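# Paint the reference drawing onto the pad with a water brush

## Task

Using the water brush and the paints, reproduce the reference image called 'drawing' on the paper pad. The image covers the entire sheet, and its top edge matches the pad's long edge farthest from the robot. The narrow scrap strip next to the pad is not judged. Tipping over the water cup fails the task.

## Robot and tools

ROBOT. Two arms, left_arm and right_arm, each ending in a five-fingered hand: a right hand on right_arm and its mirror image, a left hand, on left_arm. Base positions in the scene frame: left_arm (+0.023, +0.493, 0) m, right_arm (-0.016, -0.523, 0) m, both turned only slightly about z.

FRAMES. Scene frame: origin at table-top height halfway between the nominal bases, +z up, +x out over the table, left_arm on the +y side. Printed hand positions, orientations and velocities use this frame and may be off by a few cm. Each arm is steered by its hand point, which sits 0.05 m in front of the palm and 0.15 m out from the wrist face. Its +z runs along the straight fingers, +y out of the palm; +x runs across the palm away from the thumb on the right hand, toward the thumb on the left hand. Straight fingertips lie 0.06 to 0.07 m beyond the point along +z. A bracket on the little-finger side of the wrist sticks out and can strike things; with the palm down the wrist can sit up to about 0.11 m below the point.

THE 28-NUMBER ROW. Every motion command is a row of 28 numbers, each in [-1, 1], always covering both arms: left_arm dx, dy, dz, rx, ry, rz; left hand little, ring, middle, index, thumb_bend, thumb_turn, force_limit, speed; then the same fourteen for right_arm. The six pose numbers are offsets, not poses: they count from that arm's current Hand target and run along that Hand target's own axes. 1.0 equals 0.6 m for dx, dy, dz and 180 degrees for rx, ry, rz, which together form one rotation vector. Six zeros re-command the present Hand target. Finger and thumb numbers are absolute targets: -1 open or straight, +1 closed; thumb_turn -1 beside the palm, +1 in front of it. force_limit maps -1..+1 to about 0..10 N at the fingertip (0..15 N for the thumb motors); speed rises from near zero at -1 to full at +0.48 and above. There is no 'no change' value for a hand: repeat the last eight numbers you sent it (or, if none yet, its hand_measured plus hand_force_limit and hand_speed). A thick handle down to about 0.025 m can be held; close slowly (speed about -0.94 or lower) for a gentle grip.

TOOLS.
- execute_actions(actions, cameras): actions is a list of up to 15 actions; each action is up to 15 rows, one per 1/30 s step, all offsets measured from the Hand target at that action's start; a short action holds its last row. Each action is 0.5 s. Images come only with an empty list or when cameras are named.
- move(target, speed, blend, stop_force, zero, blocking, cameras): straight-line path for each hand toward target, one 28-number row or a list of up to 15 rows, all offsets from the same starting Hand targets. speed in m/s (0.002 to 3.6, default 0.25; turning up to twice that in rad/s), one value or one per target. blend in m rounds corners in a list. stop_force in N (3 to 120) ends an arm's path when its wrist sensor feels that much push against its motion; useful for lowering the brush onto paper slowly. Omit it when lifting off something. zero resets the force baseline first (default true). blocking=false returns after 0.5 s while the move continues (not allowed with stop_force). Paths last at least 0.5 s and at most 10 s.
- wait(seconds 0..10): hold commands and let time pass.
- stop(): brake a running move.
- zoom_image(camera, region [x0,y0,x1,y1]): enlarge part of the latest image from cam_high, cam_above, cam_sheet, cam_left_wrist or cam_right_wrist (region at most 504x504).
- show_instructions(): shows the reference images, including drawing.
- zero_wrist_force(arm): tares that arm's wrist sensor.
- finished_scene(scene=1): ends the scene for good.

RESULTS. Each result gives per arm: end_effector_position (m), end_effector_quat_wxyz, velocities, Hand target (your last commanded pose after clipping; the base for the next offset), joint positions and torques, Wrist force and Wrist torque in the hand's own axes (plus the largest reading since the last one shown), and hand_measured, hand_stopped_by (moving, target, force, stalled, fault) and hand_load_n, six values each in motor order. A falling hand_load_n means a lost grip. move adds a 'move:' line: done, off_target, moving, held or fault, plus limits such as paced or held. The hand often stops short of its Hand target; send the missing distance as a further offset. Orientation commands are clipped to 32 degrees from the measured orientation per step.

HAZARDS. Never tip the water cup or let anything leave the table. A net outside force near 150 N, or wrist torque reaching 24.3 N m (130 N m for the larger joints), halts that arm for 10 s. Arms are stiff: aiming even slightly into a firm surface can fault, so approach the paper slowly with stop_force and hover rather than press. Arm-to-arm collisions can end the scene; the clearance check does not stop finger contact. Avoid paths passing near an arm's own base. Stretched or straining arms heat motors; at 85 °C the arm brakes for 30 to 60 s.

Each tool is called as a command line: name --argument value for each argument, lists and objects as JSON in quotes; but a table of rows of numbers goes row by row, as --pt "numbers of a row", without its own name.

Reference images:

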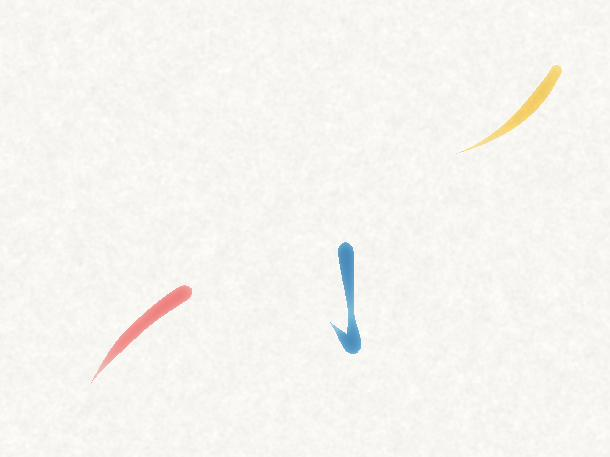

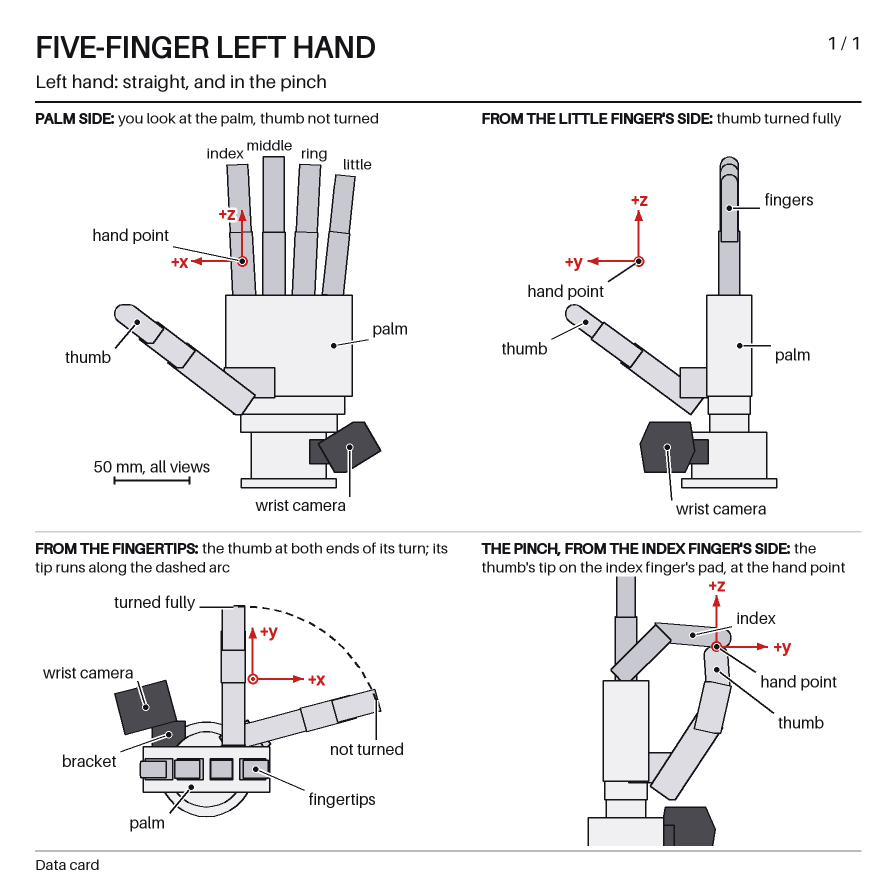

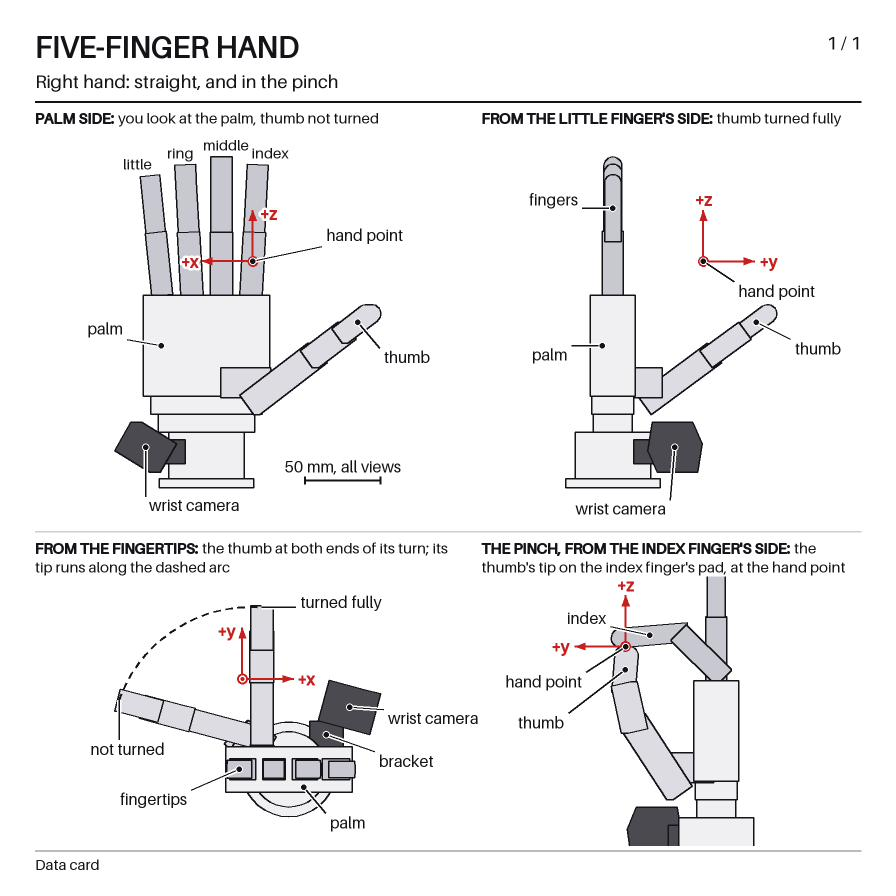

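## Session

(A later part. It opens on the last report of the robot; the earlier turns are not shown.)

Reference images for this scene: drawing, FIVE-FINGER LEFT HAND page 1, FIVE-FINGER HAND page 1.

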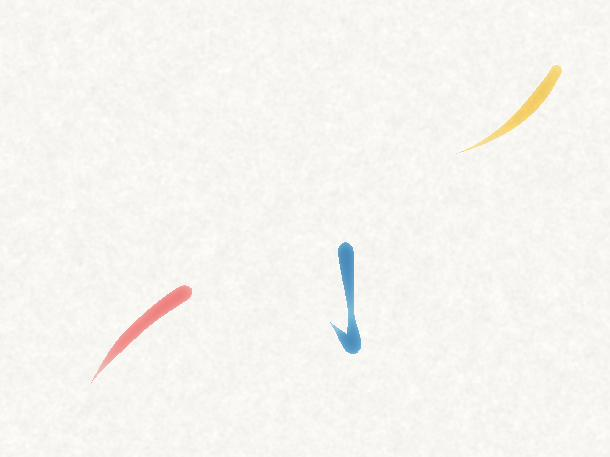

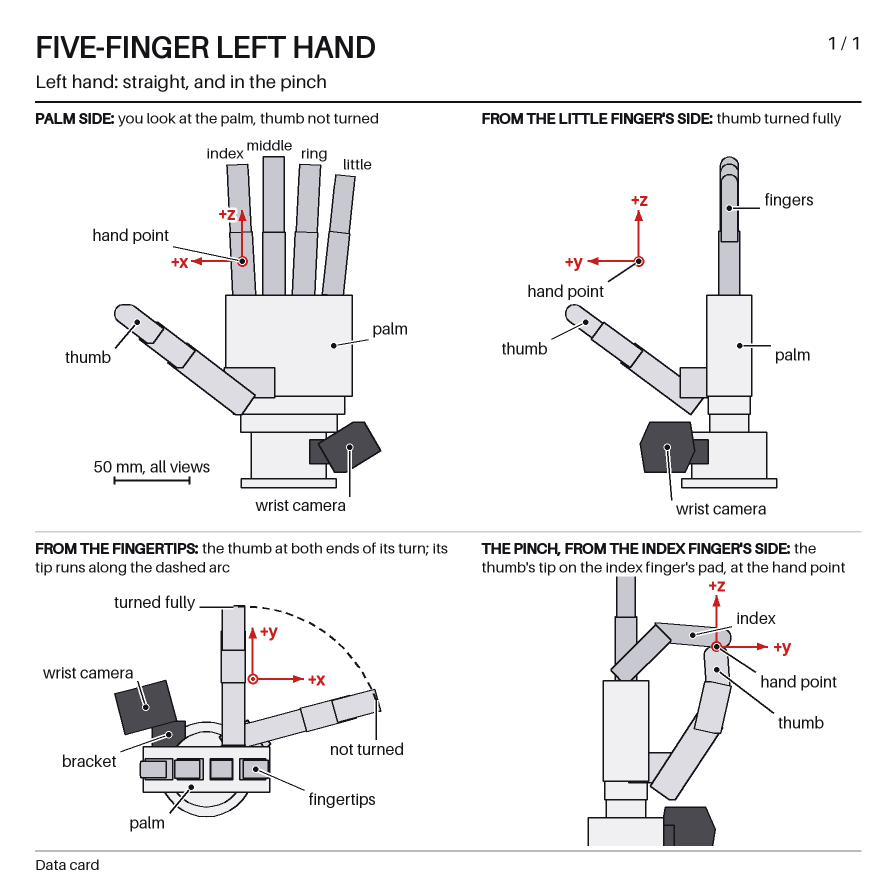

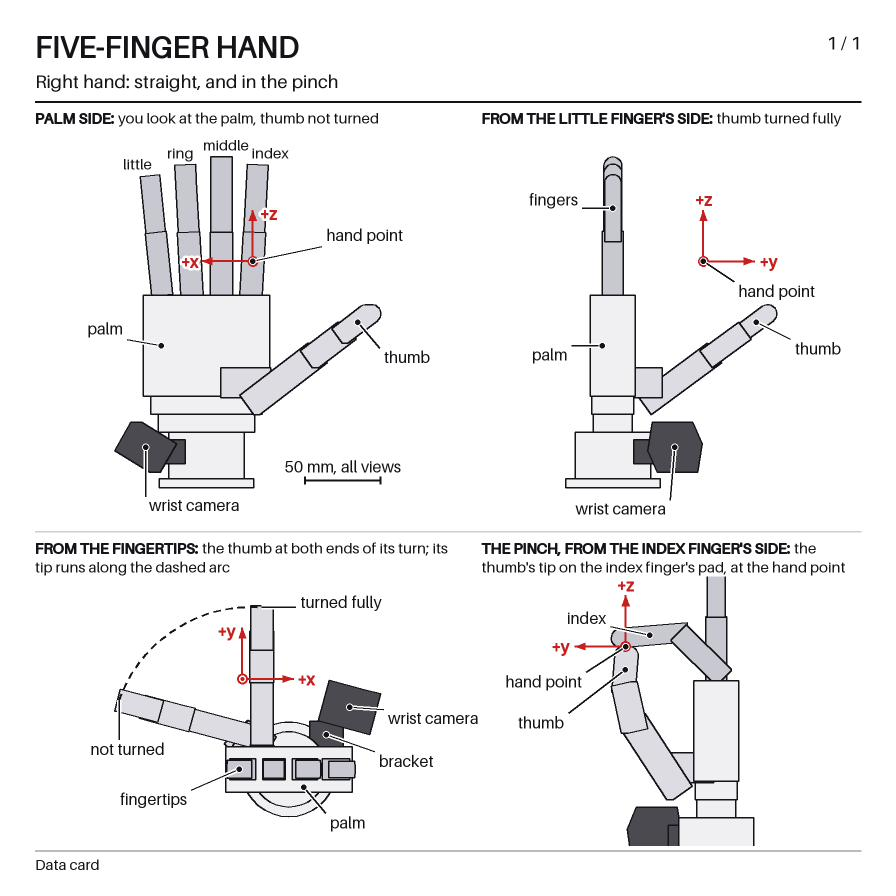

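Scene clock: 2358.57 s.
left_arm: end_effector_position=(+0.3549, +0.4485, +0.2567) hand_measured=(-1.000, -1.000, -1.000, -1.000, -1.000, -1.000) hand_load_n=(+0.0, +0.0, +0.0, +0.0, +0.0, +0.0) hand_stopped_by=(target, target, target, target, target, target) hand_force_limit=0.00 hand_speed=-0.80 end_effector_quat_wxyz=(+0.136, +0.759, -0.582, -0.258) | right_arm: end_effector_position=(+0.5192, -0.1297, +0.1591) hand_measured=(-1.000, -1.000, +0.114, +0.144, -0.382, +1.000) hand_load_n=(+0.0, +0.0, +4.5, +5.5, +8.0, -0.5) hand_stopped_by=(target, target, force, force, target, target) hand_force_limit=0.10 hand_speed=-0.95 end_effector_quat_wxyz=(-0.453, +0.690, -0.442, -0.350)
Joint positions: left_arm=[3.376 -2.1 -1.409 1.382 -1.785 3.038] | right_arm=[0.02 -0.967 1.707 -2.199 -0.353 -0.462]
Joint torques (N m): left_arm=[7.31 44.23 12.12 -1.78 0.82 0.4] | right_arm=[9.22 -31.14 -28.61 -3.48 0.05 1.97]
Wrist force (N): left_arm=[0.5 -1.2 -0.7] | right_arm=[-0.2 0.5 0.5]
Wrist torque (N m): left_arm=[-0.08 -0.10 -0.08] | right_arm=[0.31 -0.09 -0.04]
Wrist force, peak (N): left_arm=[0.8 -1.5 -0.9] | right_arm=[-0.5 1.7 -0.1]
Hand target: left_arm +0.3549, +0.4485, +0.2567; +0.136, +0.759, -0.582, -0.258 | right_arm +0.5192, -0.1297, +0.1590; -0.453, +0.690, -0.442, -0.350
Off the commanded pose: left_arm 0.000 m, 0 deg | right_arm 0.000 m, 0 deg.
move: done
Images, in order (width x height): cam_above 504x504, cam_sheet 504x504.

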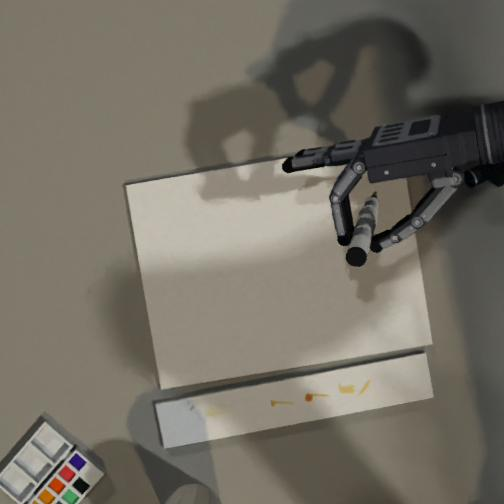

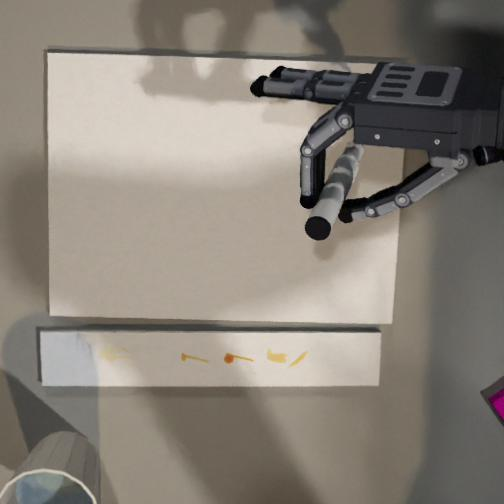

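move --target '[0,0,0,0,0,0,-1,-1,-1,-1,-1,-1,0,-0.8, 0.06181,0.02246,0.01973,0,0,0,-1,-1,0.5,0.5,-0.38,1,0.1,-0.95]' --speed 0.1 --stop_force 3 --cameras '["cam_above", "cam_sheet"]'

zoom_image --camera "cam_above" --region '[340, 150, 420, 230]'

Scene clock: 2372.50 s.
left_arm: end_effector_position=(+0.3549, +0.4485, +0.2567) hand_measured=(-1.000, -1.000, -1.000, -1.000, -1.000, -1.000) hand_load_n=(+0.0, +0.0, +0.0, +0.0, +0.0, +0.0) hand_stopped_by=(target, target, target, target, target, target) hand_force_limit=0.00 hand_speed=-0.80 end_effector_quat_wxyz=(+0.136, +0.759, -0.582, -0.258) | right_arm: end_effector_position=(+0.5192, -0.1321, +0.1179) hand_measured=(-1.000, -1.000, +0.114, +0.144, -0.382, +1.000) hand_load_n=(+0.0, +0.0, +4.5, +5.5, +8.0, -0.5) hand_stopped_by=(target, target, force, force, target, target) hand_force_limit=0.10 hand_speed=-0.95 end_effector_quat_wxyz=(-0.453, +0.690, -0.442, -0.350)
Joint positions: left_arm=[3.376 -2.1 -1.409 1.382 -1.785 3.038] | right_arm=[0.016 -0.901 1.725 -2.273 -0.354 -0.473]
Joint torques (N m): left_arm=[7.97 44.14 12.2 -1.97 0.71 0.48] | right_arm=[-9.52 -34.65 -4.63 -3.77 2.4 1.92]
Wrist force (N): left_arm=[0.8 -1.4 -1.1] | right_arm=[-0.2 0.6 0.5]
Wrist torque (N m): left_arm=[-0.09 -0.16 -0.05] | right_arm=[0.32 -0.09 0.01]
Wrist force, peak (N): left_arm=[0.8 -1.4 -1.1] | right_arm=[-0.7 0.6 0.4]
Hand target: left_arm +0.3549, +0.4485, +0.2567; +0.136, +0.759, -0.582, -0.258 | right_arm +0.5192, -0.1321, +0.1179; -0.453, +0.690, -0.442, -0.350
Off the commanded pose: left_arm 0.000 m, 0 deg | right_arm 0.000 m, 0 deg.
move: done
Images, in order (width x height): cam_above 504x504, cam_sheet 504x504.

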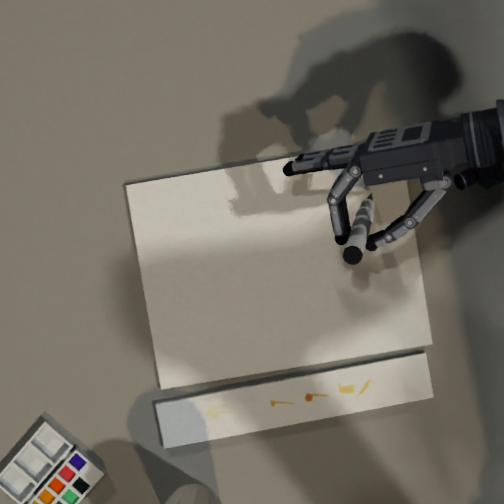

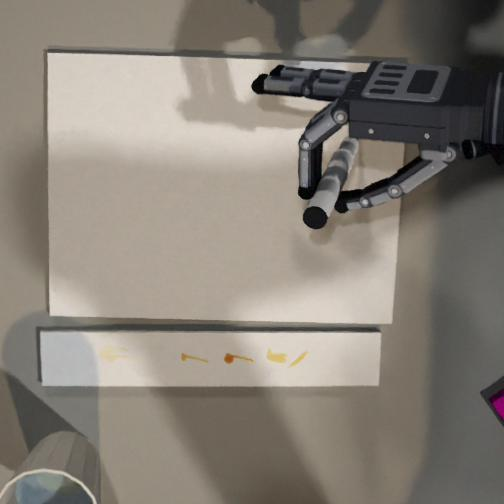

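Scaled by 6.300 from the camera's 504x504 image, which has a finer 720x720 frame.

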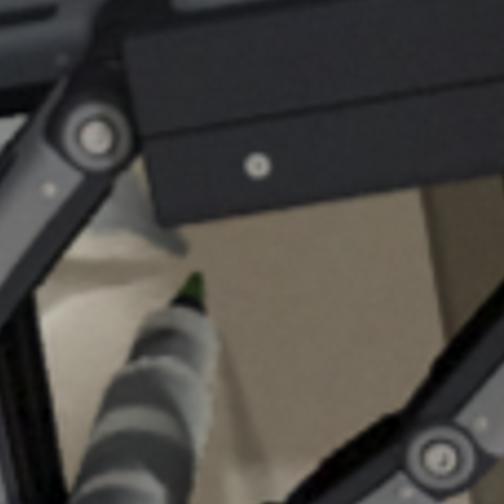

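zoom_image --camera "cam_above" --region '[110, 170, 150, 200]'

zoom_image --camera "cam_above" --region '[145, 372, 185, 402]'

zoom_image --camera "cam_above" --region '[410, 330, 450, 360]'

Scaled by 12.600 from the camera's 504x504 image, which has a finer 720x720 frame.

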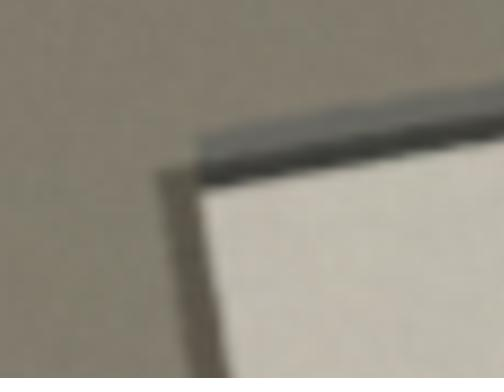

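Scaled by 12.600 from the camera's 504x504 image, which has a finer 720x720 frame.

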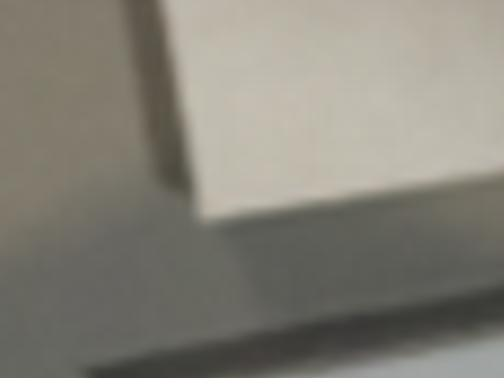

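Scaled by 12.600 from the camera's 504x504 image, which has a finer 720x720 frame.

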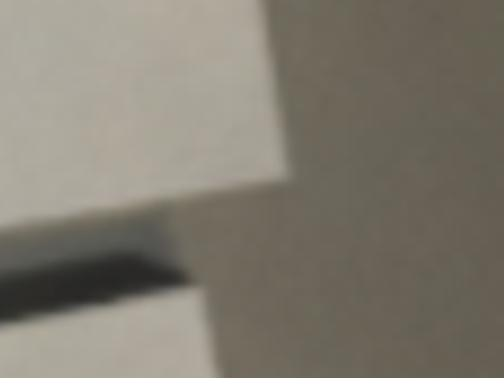

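move --pt "0 0 0 0 0 0 -1 -1 -1 -1 -1 -1 0 -0.8 0.01004 -0.01100 -0.03572 -0.05903 -0.02108 -0.02289 -1 -1 0.5 0.5 -0.38 1 0.1 -0.95" --pt "0 0 0 0 0 0 -1 -1 -1 -1 -1 -1 0 -0.8 0.03807 -0.00098 -0.02485 -0.05903 -0.02108 -0.02289 -1 -1 0.5 0.5 -0.38 1 0.1 -0.95" --pt "0 0 0 0 0 0 -1 -1 -1 -1 -1 -1 0 -0.8 0.03137 0.01069 -0.01830 -0.05903 -0.02108 -0.02289 -1 -1 0.5 0.5 -0.38 1 0.1 -0.95" --pt "0 0 0 0 0 0 -1 -1 -1 -1 -1 -1 0 -0.8 0.02463 0.01998 -0.00946 -0.05903 -0.02108 -0.02289 -1 -1 0.5 0.5 -0.38 1 0.1 -0.95" --pt "0 0 0 0 0 0 -1 -1 -1 -1 -1 -1 0 -0.8 0.01746 0.02830 0.00139 -0.05903 -0.02108 -0.02289 -1 -1 0.5 0.5 -0.38 1 0.1 -0.95" --pt "0 0 0 0 0 0 -1 -1 -1 -1 -1 -1 0 -0.8 -0.00946 0.03740 0.01430 -0.05903 -0.02108 -0.02289 -1 -1 0.5 0.5 -0.38 1 0.1 -0.95" --pt "0 0 0 0 0 0 -1 -1 -1 -1 -1 -1 0 -0.8 -0.03919 0.02903 0.00629 -0.05903 -0.02108 -0.02289 -1 -1 0.5 0.5 -0.38 1 0.1 -0.95" --pt "0 0 0 0 0 0 -1 -1 -1 -1 -1 -1 0 -0.8 -0.24098 0.30347 -0.25107 -0.05903 -0.02108 -0.02289 -1 -1 0.5 0.5 -0.38 1 0.1 -0.95" --speed '[0.06, 0.03, 0.025, 0.025, 0.025, 0.025, 0.08, 0.25]' --blend '[0, 0, 0.001, 0.001, 0.001, 0.001, 0.01, 0]' --cameras '["cam_sheet", "cam_above"]'

zoom_image --camera "cam_sheet" --region '[300, 60, 420, 180]'

Scene clock: 2437.33 s.
left_arm: end_effector_position=(+0.3549, +0.4485, +0.2567) hand_measured=(-1.000, -1.000, -1.000, -1.000, -1.000, -1.000) hand_load_n=(+0.0, +0.0, +0.0, +0.0, +0.0, +0.0) hand_stopped_by=(target, target, target, target, target, target) hand_force_limit=0.00 hand_speed=-0.80 end_effector_quat_wxyz=(+0.136, +0.759, -0.582, -0.258) | right_arm: end_effector_position=(+0.3101, -0.2666, +0.2399) hand_measured=(-1.000, -1.000, +0.114, +0.144, -0.382, +1.000) hand_load_n=(+0.0, +0.0, +4.5, +5.5, +8.0, -0.5) hand_stopped_by=(target, target, force, force, target, target) hand_force_limit=0.10 hand_speed=-0.95 end_effector_quat_wxyz=(-0.414, +0.733, -0.368, -0.395)
Joint positions: left_arm=[3.376 -2.1 -1.409 1.382 -1.785 3.038] | right_arm=[-0.213 -1.481 1.986 -1.172 -0.589 -1.334]
Joint torques (N m): left_arm=[6.75 43.65 12.99 -2.04 0.77 0.51] | right_arm=[-9.04 -35.88 -7.54 0.97 -0.51 -1.78]
Wrist force (N): left_arm=[0.6 -1.2 -1.1] | right_arm=[-0.2 0.5 0.4]
Wrist torque (N m): left_arm=[-0.05 -0.13 -0.07] | right_arm=[0.33 -0.09 0.06]
Wrist force, peak (N): left_arm=[0.7 -1.5 -1.0] | right_arm=[-0.7 1.6 -0.1]
Hand target: left_arm +0.3549, +0.4485, +0.2567; +0.136, +0.759, -0.582, -0.258 | right_arm +0.3100, -0.2667, +0.2400; -0.414, +0.733, -0.368, -0.395
Off the commanded pose: left_arm 0.000 m, 0 deg | right_arm 0.000 m, 0 deg.
move: done; blend cut to 0.0096 m at target 7
Images, in order (width x height): cam_above 504x504, cam_sheet 504x504.

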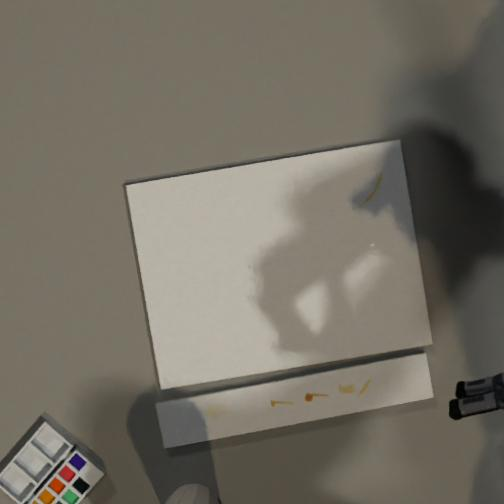

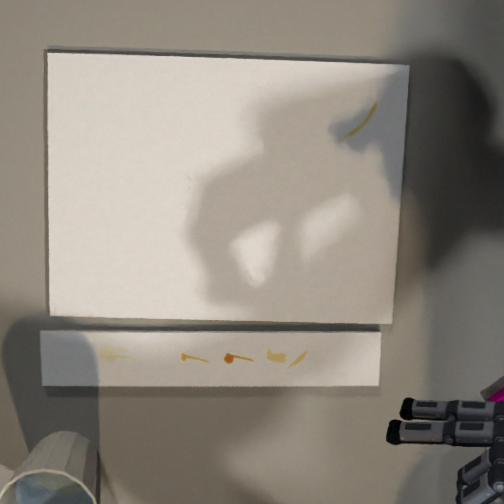

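Scaled by 4.200 from the camera's 504x504 image, which has a finer 720x720 frame.

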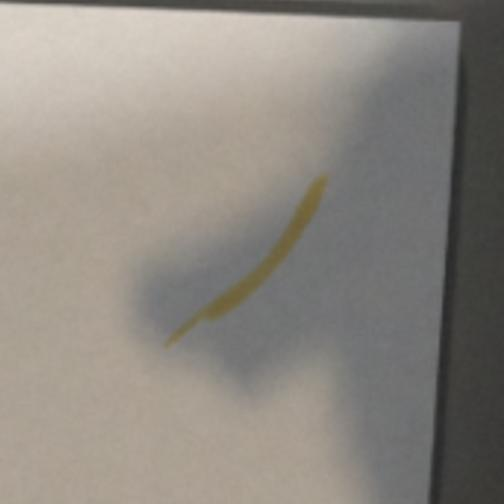

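move --target '[0,0,0,0,0,0,-1,-1,-1,-1,-1,-1,0,-0.8, 0.25867,-0.31455,0.15682,0,0,0,-1,-1,0.5,0.5,-0.38,1,0.1,-0.95]' --speed 0.25 --cameras '["cam_above"]'

zoom_image --camera "cam_above" --region '[330, 140, 430, 240]'

Scene clock: 2465.90 s.
left_arm: end_effector_position=(+0.3549, +0.4485, +0.2567) hand_measured=(-1.000, -1.000, -1.000, -1.000, -1.000, -1.000) hand_load_n=(+0.0, +0.0, +0.0, +0.0, +0.0, +0.0) hand_stopped_by=(target, target, target, target, target, target) hand_force_limit=0.00 hand_speed=-0.80 end_effector_quat_wxyz=(+0.136, +0.759, -0.582, -0.258) | right_arm: end_effector_position=(+0.5123, -0.1420, +0.1301) hand_measured=(-1.000, -1.000, +0.114, +0.144, -0.382, +1.000) hand_load_n=(+0.0, +0.0, +4.5, +5.5, +8.0, -0.5) hand_stopped_by=(target, target, force, force, target, target) hand_force_limit=0.10 hand_speed=-0.95 end_effector_quat_wxyz=(-0.414, +0.733, -0.368, -0.395)
Joint positions: left_arm=[3.376 -2.1 -1.409 1.382 -1.785 3.038] | right_arm=[0.034 -0.884 1.509 -1.626 -0.421 -0.956]
Joint torques (N m): left_arm=[7.29 43.46 12.52 -2.01 0.69 0.28] | right_arm=[9.08 -35.16 -29.55 -3.03 2.72 2]
Wrist force (N): left_arm=[0.6 -1.2 -0.8] | right_arm=[-0.2 0.7 0.4]
Wrist torque (N m): left_arm=[-0.07 -0.11 -0.07] | right_arm=[0.35 -0.09 -0.04]
Wrist force, peak (N): left_arm=[0.7 -1.3 -1.2] | right_arm=[-0.9 1.8 -0.1]
Hand target: left_arm +0.3549, +0.4485, +0.2567; +0.136, +0.759, -0.582, -0.258 | right_arm +0.5124, -0.1420, +0.1300; -0.414, +0.733, -0.368, -0.395
Off the commanded pose: left_arm 0.000 m, 0 deg | right_arm 0.000 m, 0 deg.
move: done
Images, in order (width x height): cam_above 504x504.

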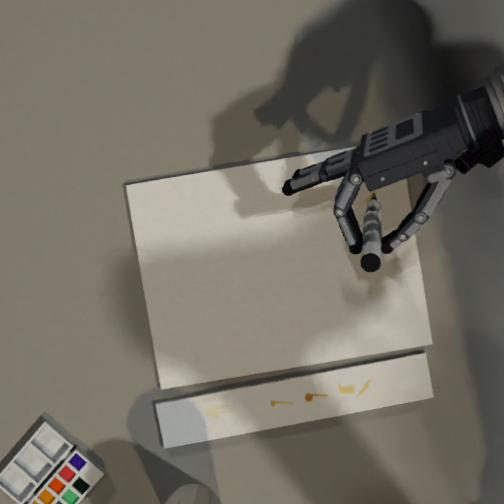

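Scaled by 5.040 from the camera's 504x504 image, which has a finer 720x720 frame.

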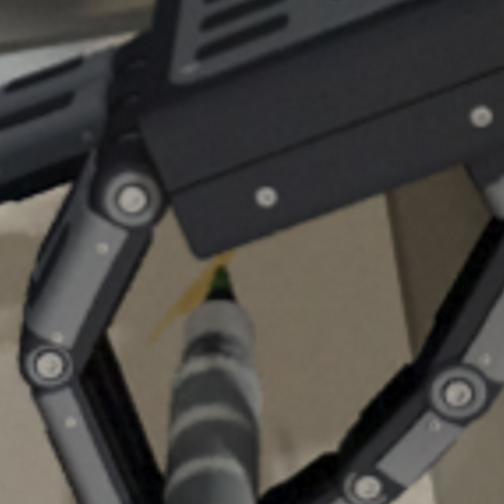

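move --pt "0 0 0 0 0 0 -1 -1 -1 -1 -1 -1 0 -0.8 0.02924 -0.00824 -0.01920 0 0 0 -1 -1 0.5 0.5 -0.38 1 0.1 -0.95" --pt "0 0 0 0 0 0 -1 -1 -1 -1 -1 -1 0 -0.8 0.05433 0.00072 -0.00947 0 0 0 -1 -1 0.5 0.5 -0.38 1 0.1 -0.95" --pt "0 0 0 0 0 0 -1 -1 -1 -1 -1 -1 0 -0.8 0.04821 0.00837 -0.00074 0 0 0 -1 -1 0.5 0.5 -0.38 1 0.1 -0.95" --pt "0 0 0 0 0 0 -1 -1 -1 -1 -1 -1 0 -0.8 0.04142 0.01545 0.01027 0 0 0 -1 -1 0.5 0.5 -0.38 1 0.1 -0.95" --pt "0 0 0 0 0 0 -1 -1 -1 -1 -1 -1 0 -0.8 0.03437 0.02123 0.02314 0 0 0 -1 -1 0.5 0.5 -0.38 1 0.1 -0.95" --pt "0 0 0 0 0 0 -1 -1 -1 -1 -1 -1 0 -0.8 0.00821 0.02472 0.03877 0 0 0 -1 -1 0.5 0.5 -0.38 1 0.1 -0.95" --pt "0 0 0 0 0 0 -1 -1 -1 -1 -1 -1 0 -0.8 -0.00507 0.01997 0.03362 0 0 0 -1 -1 0.5 0.5 -0.38 1 0.1 -0.95" --pt "0 0 0 0 0 0 -1 -1 -1 -1 -1 -1 0 -0.8 0 0 0 0 0 0 -1 -1 0.5 0.5 -0.38 1 0.1 -0.95" --speed '[0.06, 0.04, 0.03, 0.03, 0.03, 0.03, 0.06, 0.1]' --blend '[0, 0, 0.001, 0.001, 0.001, 0.001, 0.003, 0]' --cameras '["cam_above"]'

zoom_image --camera "cam_above" --region '[340, 160, 400, 220]'

Scene clock: 2499.33 s.
left_arm: end_effector_position=(+0.3549, +0.4485, +0.2567) hand_measured=(-1.000, -1.000, -1.000, -1.000, -1.000, -1.000) hand_load_n=(+0.0, +0.0, +0.0, +0.0, +0.0, +0.0) hand_stopped_by=(target, target, target, target, target, target) hand_force_limit=0.00 hand_speed=-0.80 end_effector_quat_wxyz=(+0.136, +0.759, -0.582, -0.258) | right_arm: end_effector_position=(+0.5123, -0.1420, +0.1300) hand_measured=(-1.000, -1.000, +0.114, +0.144, -0.382, +1.000) hand_load_n=(+0.0, +0.0, +4.5, +5.5, +8.0, -0.5) hand_stopped_by=(target, target, force, force, target, target) hand_force_limit=0.10 hand_speed=-0.95 end_effector_quat_wxyz=(-0.414, +0.733, -0.368, -0.395)
Joint positions: left_arm=[3.376 -2.1 -1.409 1.382 -1.785 3.038] | right_arm=[0.034 -0.884 1.508 -1.626 -0.421 -0.955]
Joint torques (N m): left_arm=[7.37 43.78 12.04 -2.03 0.71 0.09] | right_arm=[-9.46 -37.01 -30.28 0.12 -0.29 -1.98]
Wrist force (N): left_arm=[0.8 -1.3 -1.0] | right_arm=[-0.2 0.5 0.8]
Wrist torque (N m): left_arm=[-0.09 -0.16 -0.05] | right_arm=[0.29 -0.10 0.07]
Wrist force, peak (N): left_arm=[0.7 -1.6 -0.8] | right_arm=[-1.0 0.8 1.3]
Hand target: left_arm +0.3549, +0.4485, +0.2567; +0.136, +0.759, -0.582, -0.258 | right_arm +0.5124, -0.1420, +0.1300; -0.414, +0.733, -0.368, -0.395
Off the commanded pose: left_arm 0.000 m, 0 deg | right_arm 0.000 m, 0 deg.
move: done
Images, in order (width x height): cam_above 504x504.

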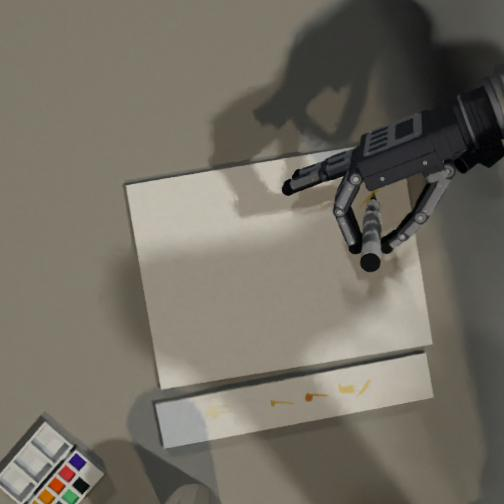

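Scaled by 8.400 from the camera's 504x504 image, which has a finer 720x720 frame.

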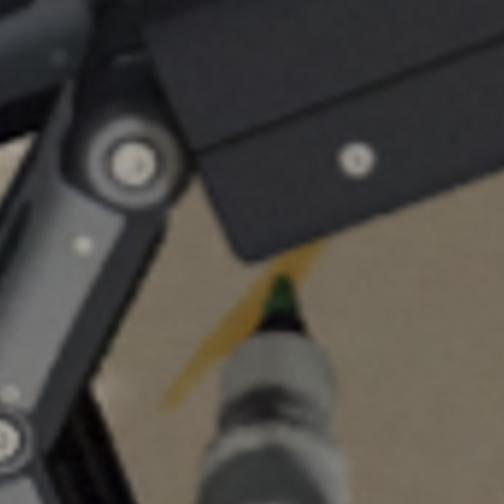

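Now the left pass with taper, then move away.

move --pt "0 0 0 0 0 0 -1 -1 -1 -1 -1 -1 0 -0.8 0.02912 -0.01177 -0.01564 0 0 0 -1 -1 0.5 0.5 -0.38 1 0.1 -0.95" --pt "0 0 0 0 0 0 -1 -1 -1 -1 -1 -1 0 -0.8 0.05421 -0.00282 -0.00591 0 0 0 -1 -1 0.5 0.5 -0.38 1 0.1 -0.95" --pt "0 0 0 0 0 0 -1 -1 -1 -1 -1 -1 0 -0.8 0.04838 0.00446 0.00243 0 0 0 -1 -1 0.5 0.5 -0.38 1 0.1 -0.95" --pt "0 0 0 0 0 0 -1 -1 -1 -1 -1 -1 0 -0.8 0.04179 0.01136 0.01307 0 0 0 -1 -1 0.5 0.5 -0.38 1 0.1 -0.95" --pt "0 0 0 0 0 0 -1 -1 -1 -1 -1 -1 0 -0.8 0.03505 0.01678 0.02547 0 0 0 -1 -1 0.5 0.5 -0.38 1 0.1 -0.95" --pt "0 0 0 0 0 0 -1 -1 -1 -1 -1 -1 0 -0.8 0.02338 0.02483 0.04477 0 0 0 -1 -1 0.5 0.5 -0.38 1 0.1 -0.95" --pt "0 0 0 0 0 0 -1 -1 -1 -1 -1 -1 0 -0.8 0.01350 0.02653 0.05750 0 0 0 -1 -1 0.5 0.5 -0.38 1 0.1 -0.95" --pt "0 0 0 0 0 0 -1 -1 -1 -1 -1 -1 0 -0.8 0.00554 0.02738 0.06511 0 0 0 -1 -1 0.5 0.5 -0.38 1 0.1 -0.95" --pt "0 0 0 0 0 0 -1 -1 -1 -1 -1 -1 0 -0.8 -0.00359 0.02798 0.07106 0 0 0 -1 -1 0.5 0.5 -0.38 1 0.1 -0.95" --pt "0 0 0 0 0 0 -1 -1 -1 -1 -1 -1 0 -0.8 -0.03015 0.01850 0.06076 0 0 0 -1 -1 0.5 0.5 -0.38 1 0.1 -0.95" --pt "0 0 0 0 0 0 -1 -1 -1 -1 -1 -1 0 -0.8 -0.25867 0.31455 -0.15682 0 0 0 -1 -1 0.5 0.5 -0.38 1 0.1 -0.95" --speed '[0.06, 0.04, 0.03, 0.03, 0.03, 0.03, 0.03, 0.03, 0.03, 0.06, 0.25]' --blend '[0, 0, 0.001, 0.001, 0.001, 0.001, 0.001, 0.001, 0.0005, 0.005, 0]' --cameras '["cam_sheet", "cam_above"]'

zoom_image --camera "cam_sheet" --region '[310, 80, 410, 180]'

Scene clock: 2513.50 s.
left_arm: end_effector_position=(+0.3549, +0.4485, +0.2567) hand_measured=(-1.000, -1.000, -1.000, -1.000, -1.000, -1.000) hand_load_n=(+0.0, +0.0, +0.0, +0.0, +0.0, +0.0) hand_stopped_by=(target, target, target, target, target, target) hand_force_limit=0.00 hand_speed=-0.80 end_effector_quat_wxyz=(+0.136, +0.759, -0.582, -0.258) | right_arm: end_effector_position=(+0.3101, -0.2666, +0.2399) hand_measured=(-1.000, -1.000, +0.114, +0.144, -0.382, +1.000) hand_load_n=(+0.0, +0.0, +4.5, +5.5, +8.0, -0.5) hand_stopped_by=(target, target, force, force, target, target) hand_force_limit=0.10 hand_speed=-0.95 end_effector_quat_wxyz=(-0.414, +0.733, -0.368, -0.395)
Joint positions: left_arm=[3.376 -2.1 -1.409 1.382 -1.785 3.038] | right_arm=[-0.213 -1.481 1.986 -1.172 -0.589 -1.334]
Joint torques (N m): left_arm=[7.37 42.48 12.54 -1.98 0.94 0.25] | right_arm=[-7.08 -37.66 -6.52 1.12 -0.59 -1.67]
Wrist force (N): left_arm=[0.5 -1.2 -1.0] | right_arm=[-0.1 0.6 0.2]
Wrist torque (N m): left_arm=[-0.08 -0.11 -0.07] | right_arm=[0.35 -0.10 0.06]
Wrist force, peak (N): left_arm=[0.8 -1.6 -0.8] | right_arm=[-0.9 1.6 -0.1]
Hand target: left_arm +0.3549, +0.4485, +0.2567; +0.136, +0.759, -0.582, -0.258 | right_arm +0.3100, -0.2667, +0.2400; -0.414, +0.733, -0.368, -0.395
Off the commanded pose: left_arm 0.000 m, 0 deg | right_arm 0.000 m, 0 deg.
move: done
Images, in order (width x height): cam_above 504x504, cam_sheet 504x504.

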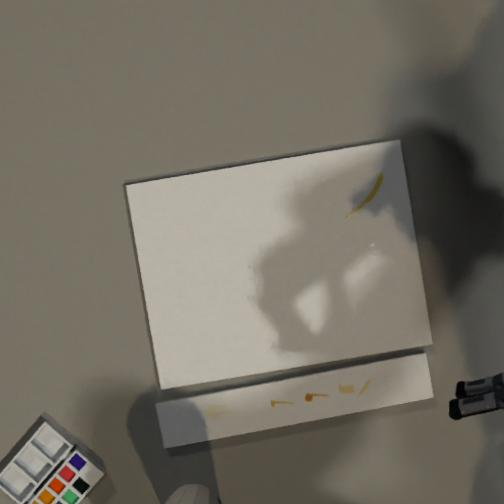

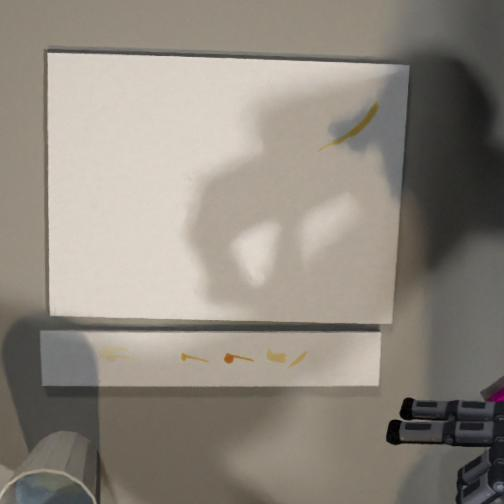

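Scaled by 5.040 from the camera's 504x504 image, which has a finer 720x720 frame.

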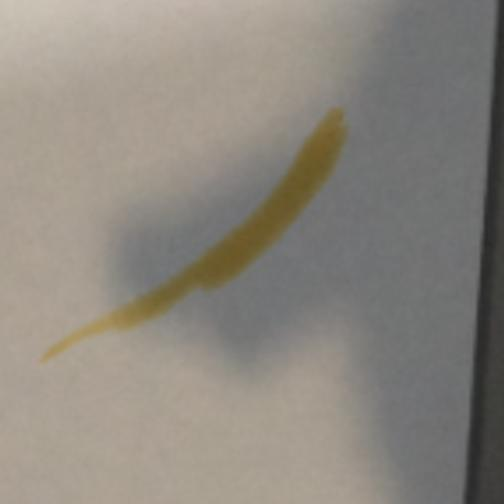

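move --pt "0 0 0 0 0 0 -1 -1 -1 -1 -1 -1 0 -0.8 -0.08854 -0.03162 -0.03434 0 0 0 -1 -1 0.5 0.5 -0.38 1 0.1 -0.95" --pt "0 0 0 0 0 0 -1 -1 -1 -1 -1 -1 0 -0.8 -0.29457 -0.04397 0.50857 -0.16232 -0.05797 -0.06296 -1 -1 0.5 0.5 -0.38 1 0.1 -0.95" --speed 0.3 --blend 0.03 --cameras '["cam_left_wrist", "cam_sheet"]'

zoom_image --camera "cam_sheet" --region '[310, 80, 410, 180]'

Scene clock: 2532.73 s.
left_arm: end_effector_position=(+0.3549, +0.4485, +0.2567) hand_measured=(-1.000, -1.000, -1.000, -1.000, -1.000, -1.000) hand_load_n=(+0.0, +0.0, +0.5, +0.0, +0.0, +0.0) hand_stopped_by=(target, target, target, target, target, target) hand_force_limit=0.00 hand_speed=-0.80 end_effector_quat_wxyz=(+0.136, +0.759, -0.582, -0.258) | right_arm: end_effector_position=(+0.1753, +0.0547, +0.2995) hand_measured=(-1.000, -1.000, +0.114, +0.144, -0.382, +1.000) hand_load_n=(+0.0, +0.0, +4.5, +5.5, +8.0, -0.5) hand_stopped_by=(target, target, force, force, target, target) hand_force_limit=0.10 hand_speed=-0.95 end_effector_quat_wxyz=(-0.284, +0.807, -0.144, -0.497)
Joint positions: left_arm=[3.376 -2.1 -1.409 1.382 -1.785 3.038] | right_arm=[0.614 -1.177 1.5 -1.33 -0.419 -0.948]
Joint torques (N m): left_arm=[6.44 41.86 12.55 -2.14 0.78 0.22] | right_arm=[9.15 -27.96 -33.55 0.27 1.01 2]
Wrist force (N): left_arm=[0.4 -1.2 -0.6] | right_arm=[-0.2 0.8 0.4]
Wrist torque (N m): left_arm=[-0.09 -0.08 -0.08] | right_arm=[0.35 -0.10 -0.03]
Wrist force, peak (N): left_arm=[0.8 -1.5 -1.1] | right_arm=[-0.4 0.0 1.8]
Hand target: left_arm +0.3549, +0.4485, +0.2567; +0.136, +0.759, -0.582, -0.258 | right_arm +0.1753, +0.0548, +0.2995; -0.284, +0.807, -0.144, -0.497
Off the commanded pose: left_arm 0.000 m, 0 deg | right_arm 0.000 m, 0 deg.
move: done
Images, in order (width x height): cam_sheet 504x504, cam_left_wrist 672x504.

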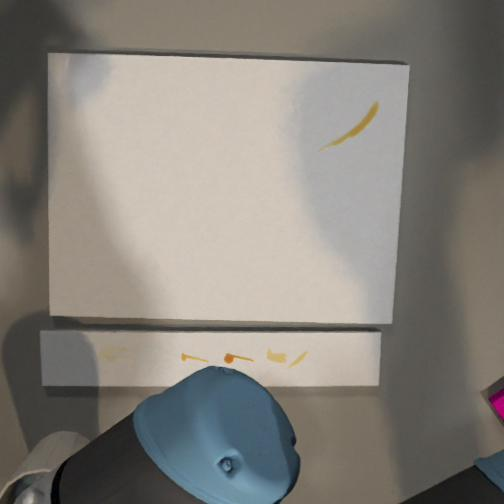

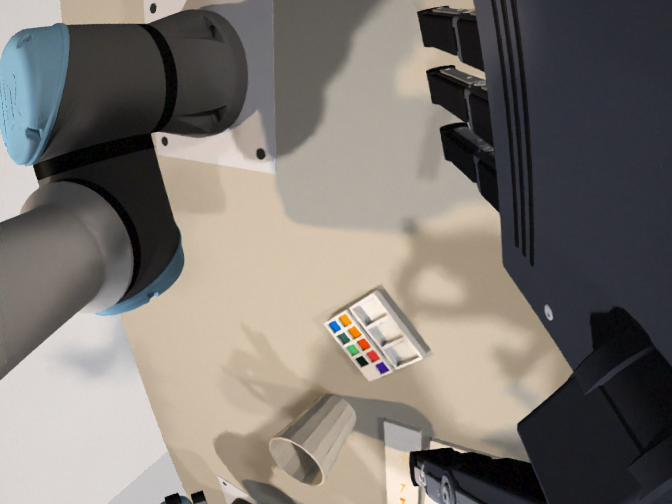

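Scaled by 5.040 from the camera's 504x504 image, which has a finer 720x720 frame.

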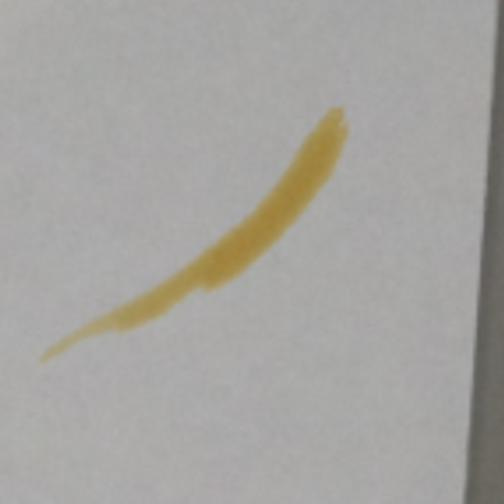

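move --pt "0 0 0 0 0 0 -1 -1 -1 -1 -1 -1 0 -0.8 0.21884 0.07841 0.08509 0 0 0 -1 -1 0.5 0.5 -0.38 1 0.1 -0.95" --pt "0 0 0 0 0 0 -1 -1 -1 -1 -1 -1 0 -0.8 0.18347 0.06574 0.07134 0 0 0 -1 -1 0.5 0.5 -0.38 1 0.1 -0.95" --pt "0 0 0 0 0 0 -1 -1 -1 -1 -1 -1 0 -0.8 0.21884 0.07841 0.08509 0 0 0 -1 -1 0.5 0.5 -0.38 1 0.1 -0.95" --pt "0 0 0 0 0 0 -1 -1 -1 -1 -1 -1 0 -0.8 0.18347 0.06574 0.07134 0 0 0 -1 -1 0.5 0.5 -0.38 1 0.1 -0.95" --pt "0 0 0 0 0 0 -1 -1 -1 -1 -1 -1 0 -0.8 0.21884 0.07841 0.08509 0 0 0 -1 -1 0.5 0.5 -0.38 1 0.1 -0.95" --pt "0 0 0 0 0 0 -1 -1 -1 -1 -1 -1 0 -0.8 0.18347 0.06574 0.07134 0 0 0 -1 -1 0.5 0.5 -0.38 1 0.1 -0.95" --pt "0 0 0 0 0 0 -1 -1 -1 -1 -1 -1 0 -0.8 0.21884 0.07841 0.08509 0 0 0 -1 -1 0.5 0.5 -0.38 1 0.1 -0.95" --pt "0 0 0 0 0 0 -1 -1 -1 -1 -1 -1 0 -0.8 0.18347 0.06574 0.07134 0 0 0 -1 -1 0.5 0.5 -0.38 1 0.1 -0.95" --pt "0 0 0 0 0 0 -1 -1 -1 -1 -1 -1 0 -0.8 0.21884 0.07841 0.08509 0 0 0 -1 -1 0.5 0.5 -0.38 1 0.1 -0.95" --pt "0 0 0 0 0 0 -1 -1 -1 -1 -1 -1 0 -0.8 0 0 0 0 0 0 -1 -1 0.5 0.5 -0.38 1 0.1 -0.95" --speed '[0.15, 0.1, 0.1, 0.1, 0.1, 0.1, 0.1, 0.1, 0.1, 0.2]' --blend '[0.001, 0.001, 0.001, 0.001, 0.001, 0.001, 0.001, 0.001, 0.001, 0]' --cameras '[]'

move --pt "0 0 0 0 0 0 -1 -1 -1 -1 -1 -1 0 -0.8 0.02262 -0.16747 0.12154 0 0 0 -1 -1 0.5 0.5 -0.38 1 0.1 -0.95" --pt "0 0 0 0 0 0 -1 -1 -1 -1 -1 -1 0 -0.8 0.2584 -0.08299 0.21322 0 0 0 -1 -1 0.5 0.5 -0.38 1 0.1 -0.95" --speed 0.25 --blend 0.02 --cameras '["cam_left_wrist"]'

zoom_image --camera "cam_left_wrist" --region '[320, 300, 400, 380]'

Scene clock: 2548.80 s.
left_arm: end_effector_position=(+0.3549, +0.4485, +0.2567) hand_measured=(-1.000, -1.000, -1.000, -1.000, -1.000, -1.000) hand_load_n=(+0.0, +0.0, +0.0, +0.0, -0.5, +0.0) hand_stopped_by=(target, target, target, target, target, target) hand_force_limit=0.00 hand_speed=-0.80 end_effector_quat_wxyz=(+0.136, +0.759, -0.582, -0.258) | right_arm: end_effector_position=(+0.1752, +0.0548, +0.2995) hand_measured=(-1.000, -1.000, +0.114, +0.144, -0.382, +1.000) hand_load_n=(+0.0, +0.0, +4.5, +5.5, +7.5, -0.5) hand_stopped_by=(target, target, force, force, target, target) hand_force_limit=0.10 hand_speed=-0.95 end_effector_quat_wxyz=(-0.284, +0.807, -0.144, -0.497)
Joint positions: left_arm=[3.376 -2.1 -1.409 1.382 -1.785 3.038] | right_arm=[0.614 -1.177 1.5 -1.33 -0.419 -0.948]
Joint torques (N m): left_arm=[6.55 42.23 12.88 -2.04 0.94 0.07] | right_arm=[-9.62 -45.54 -31.48 0.36 -0.14 -1.56]
Wrist force (N): left_arm=[0.8 -0.9 -0.7] | right_arm=[-0.4 0.9 0.3]
Wrist torque (N m): left_arm=[-0.05 -0.15 -0.07] | right_arm=[0.37 -0.07 0.07]
Wrist force, peak (N): left_arm=[1.1 -1.2 -1.1] | right_arm=[1.2 1.6 1.0]
Hand target: left_arm +0.3549, +0.4485, +0.2567; +0.136, +0.759, -0.582, -0.258 | right_arm +0.1753, +0.0548, +0.2995; -0.284, +0.807, -0.144, -0.497
Off the commanded pose: left_arm 0.000 m, 0 deg | right_arm 0.000 m, 0 deg.
move: done
No camera images: "cameras" was empty.

Scene clock: 2550.63 s.
left_arm: end_effector_position=(+0.3549, +0.4485, +0.2567) hand_measured=(-1.000, -1.000, -1.000, -1.000, -1.000, -1.000) hand_load_n=(+0.0, +0.0, +0.0, +0.0, +0.0, +0.0) hand_stopped_by=(target, target, target, target, target, target) hand_force_limit=0.00 hand_speed=-0.80 end_effector_quat_wxyz=(+0.136, +0.759, -0.582, -0.258) | right_arm: end_effector_position=(+0.1808, +0.1792, +0.1342) hand_measured=(-1.000, -1.000, +0.114, +0.144, -0.382, +1.000) hand_load_n=(+0.0, +0.0, +5.0, +5.5, +7.5, -0.5) hand_stopped_by=(target, target, force, force, target, target) hand_force_limit=0.10 hand_speed=-0.95 end_effector_quat_wxyz=(-0.284, +0.807, -0.144, -0.497)
Joint positions: left_arm=[3.376 -2.1 -1.409 1.382 -1.785 3.038] | right_arm=[0.75 -0.776 1.378 -1.912 -0.364 -0.622]
Joint torques (N m): left_arm=[5.68 41.98 12.9 -2.08 0.9 0.19] | right_arm=[9.31 -40.38 -7.84 -3.56 2.75 2]
Wrist force (N): left_arm=[0.5 -1.2 -0.7] | right_arm=[-0.4 0.7 0.4]
Wrist torque (N m): left_arm=[-0.09 -0.09 -0.07] | right_arm=[0.34 -0.08 -0.05]
Wrist force, peak (N): left_arm=[0.5 -1.6 -1.0] | right_arm=[-0.2 2.1 -0.3]
Hand target: left_arm +0.3549, +0.4485, +0.2567; +0.136, +0.759, -0.582, -0.258 | right_arm +0.1808, +0.1792, +0.1341; -0.284, +0.807, -0.144, -0.497
Off the commanded pose: left_arm 0.000 m, 0 deg | right_arm 0.000 m, 0 deg.
move: done
Images, in order (width x height): cam_left_wrist 672x504.

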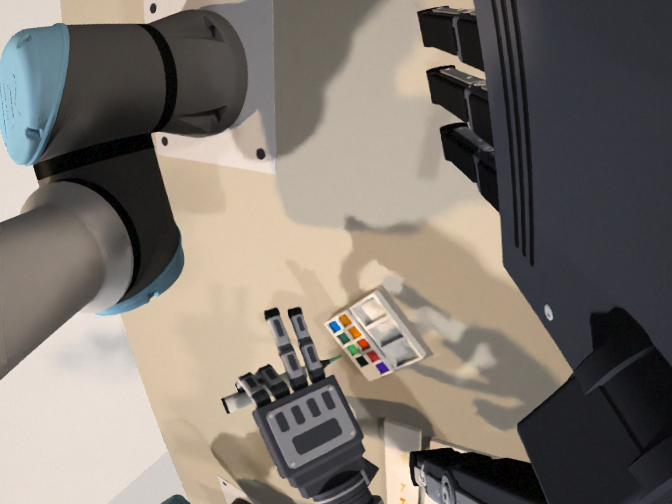

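Scaled by 6.300 from the camera's 672x504 image, which has a finer 960x720 frame.

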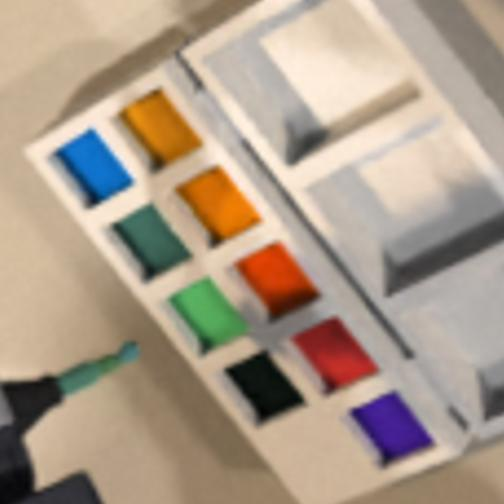

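move --pt "0 0 0 0 0 0 -1 -1 -1 -1 -1 -1 0 -0.8 -0.24375 -0.08733 -0.09477 0 0 0 -1 -1 0.5 0.5 -0.38 1 0.1 -0.95" --pt "0 0 0 0 0 0 -1 -1 -1 -1 -1 -1 0 -0.8 -0.25855 0.08252 -0.21324 0 0 0 -1 -1 0.5 0.5 -0.38 1 0.1 -0.95" --pt "0 0 0 0 0 0 -1 -1 -1 -1 -1 -1 0 -0.8 -0.03971 0.16093 -0.12815 0 0 0 -1 -1 0.5 0.5 -0.38 1 0.1 -0.95" --pt "0 0 0 0 0 0 -1 -1 -1 -1 -1 -1 0 -0.8 -0.07508 0.14826 -0.1419 0 0 0 -1 -1 0.5 0.5 -0.38 1 0.1 -0.95" --pt "0 0 0 0 0 0 -1 -1 -1 -1 -1 -1 0 -0.8 -0.03937 0.15562 -0.12413 0 0 0 -1 -1 0.5 0.5 -0.38 1 0.1 -0.95" --pt "0 0 0 0 0 0 -1 -1 -1 -1 -1 -1 0 -0.8 -0.04005 0.16624 -0.13217 0 0 0 -1 -1 0.5 0.5 -0.38 1 0.1 -0.95" --pt "0 0 0 0 0 0 -1 -1 -1 -1 -1 -1 0 -0.8 -0.03937 0.15562 -0.12413 0 0 0 -1 -1 0.5 0.5 -0.38 1 0.1 -0.95" --pt "0 0 0 0 0 0 -1 -1 -1 -1 -1 -1 0 -0.8 -0.04005 0.16624 -0.13217 0 0 0 -1 -1 0.5 0.5 -0.38 1 0.1 -0.95" --pt "0 0 0 0 0 0 -1 -1 -1 -1 -1 -1 0 -0.8 -0.03937 0.15562 -0.12413 0 0 0 -1 -1 0.5 0.5 -0.38 1 0.1 -0.95" --pt "0 0 0 0 0 0 -1 -1 -1 -1 -1 -1 0 -0.8 -0.04005 0.16624 -0.13217 0 0 0 -1 -1 0.5 0.5 -0.38 1 0.1 -0.95" --pt "0 0 0 0 0 0 -1 -1 -1 -1 -1 -1 0 -0.8 -0.03937 0.15562 -0.12413 0 0 0 -1 -1 0.5 0.5 -0.38 1 0.1 -0.95" --pt "0 0 0 0 0 0 -1 -1 -1 -1 -1 -1 0 -0.8 -0.04005 0.16624 -0.13217 0 0 0 -1 -1 0.5 0.5 -0.38 1 0.1 -0.95" --pt "0 0 0 0 0 0 -1 -1 -1 -1 -1 -1 0 -0.8 -0.07508 0.14826 -0.1419 0 0 0 -1 -1 0.5 0.5 -0.38 1 0.1 -0.95" --pt "0 0 0 0 0 0 -1 -1 -1 -1 -1 -1 0 -0.8 -0.03971 0.16093 -0.12815 0 0 0 -1 -1 0.5 0.5 -0.38 1 0.1 -0.95" --speed '[0.25, 0.25, 0.2, 0.06, 0.06, 0.03, 0.03, 0.03, 0.03, 0.03, 0.03, 0.03, 0.06, 0.06]' --blend '[0.02, 0.005, 0.001, 0.001, 0.001, 0.001, 0.001, 0.001, 0.001, 0.001, 0.001, 0.001, 0.001, 0]' --cameras '["cam_left_wrist"]'

Scene clock: 2573.57 s.
left_arm: end_effector_position=(+0.3549, +0.4485, +0.2567) hand_measured=(-1.000, -1.000, -1.000, -1.000, -1.000, -1.000) hand_load_n=(+0.0, +0.0, +0.0, +0.0, +0.0, +0.0) hand_stopped_by=(target, target, target, target, target, target) hand_force_limit=0.00 hand_speed=-0.80 end_effector_quat_wxyz=(+0.136, +0.759, -0.582, -0.258) | right_arm: end_effector_position=(+0.1753, +0.0548, +0.1512) hand_measured=(-1.000, -1.000, +0.114, +0.144, -0.382, +1.000) hand_load_n=(+0.0, +0.0, +4.5, +5.5, +8.0, -0.5) hand_stopped_by=(target, target, force, force, target, target) hand_force_limit=0.10 hand_speed=-0.95 end_effector_quat_wxyz=(-0.284, +0.807, -0.144, -0.497)
Joint positions: left_arm=[3.376 -2.1 -1.409 1.382 -1.785 3.038] | right_arm=[0.614 -1.012 1.672 -1.667 -0.419 -0.948]
Joint torques (N m): left_arm=[6.07 42.54 13.39 -2.08 0.87 -0.06] | right_arm=[8.16 -31.07 -6.76 -3 2.71 1.9]
Wrist force (N): left_arm=[0.7 -0.8 -0.9] | right_arm=[-0.5 0.7 0.3]
Wrist torque (N m): left_arm=[-0.01 -0.13 -0.07] | right_arm=[0.35 -0.06 -0.06]
Wrist force, peak (N): left_arm=[0.8 -1.4 -1.2] | right_arm=[-1.1 1.7 -0.6]
Hand target: left_arm +0.3549, +0.4485, +0.2567; +0.136, +0.759, -0.582, -0.258 | right_arm +0.1753, +0.0548, +0.1512; -0.284, +0.807, -0.144, -0.497
Off the commanded pose: left_arm 0.000 m, 0 deg | right_arm 0.000 m, 0 deg.
move: done
Images, in order (width x height): cam_left_wrist 672x504.

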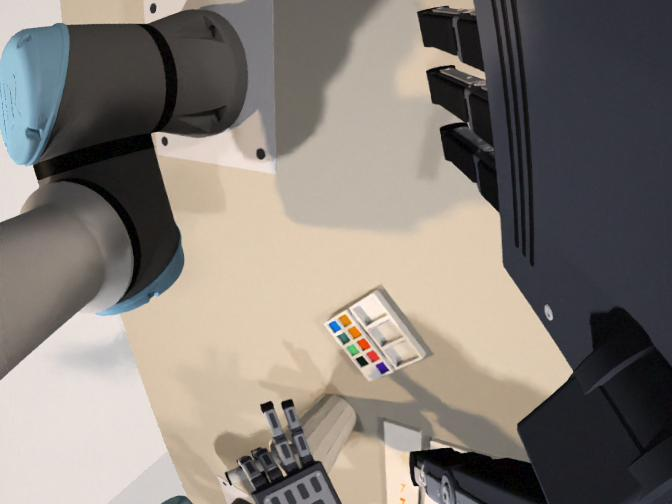

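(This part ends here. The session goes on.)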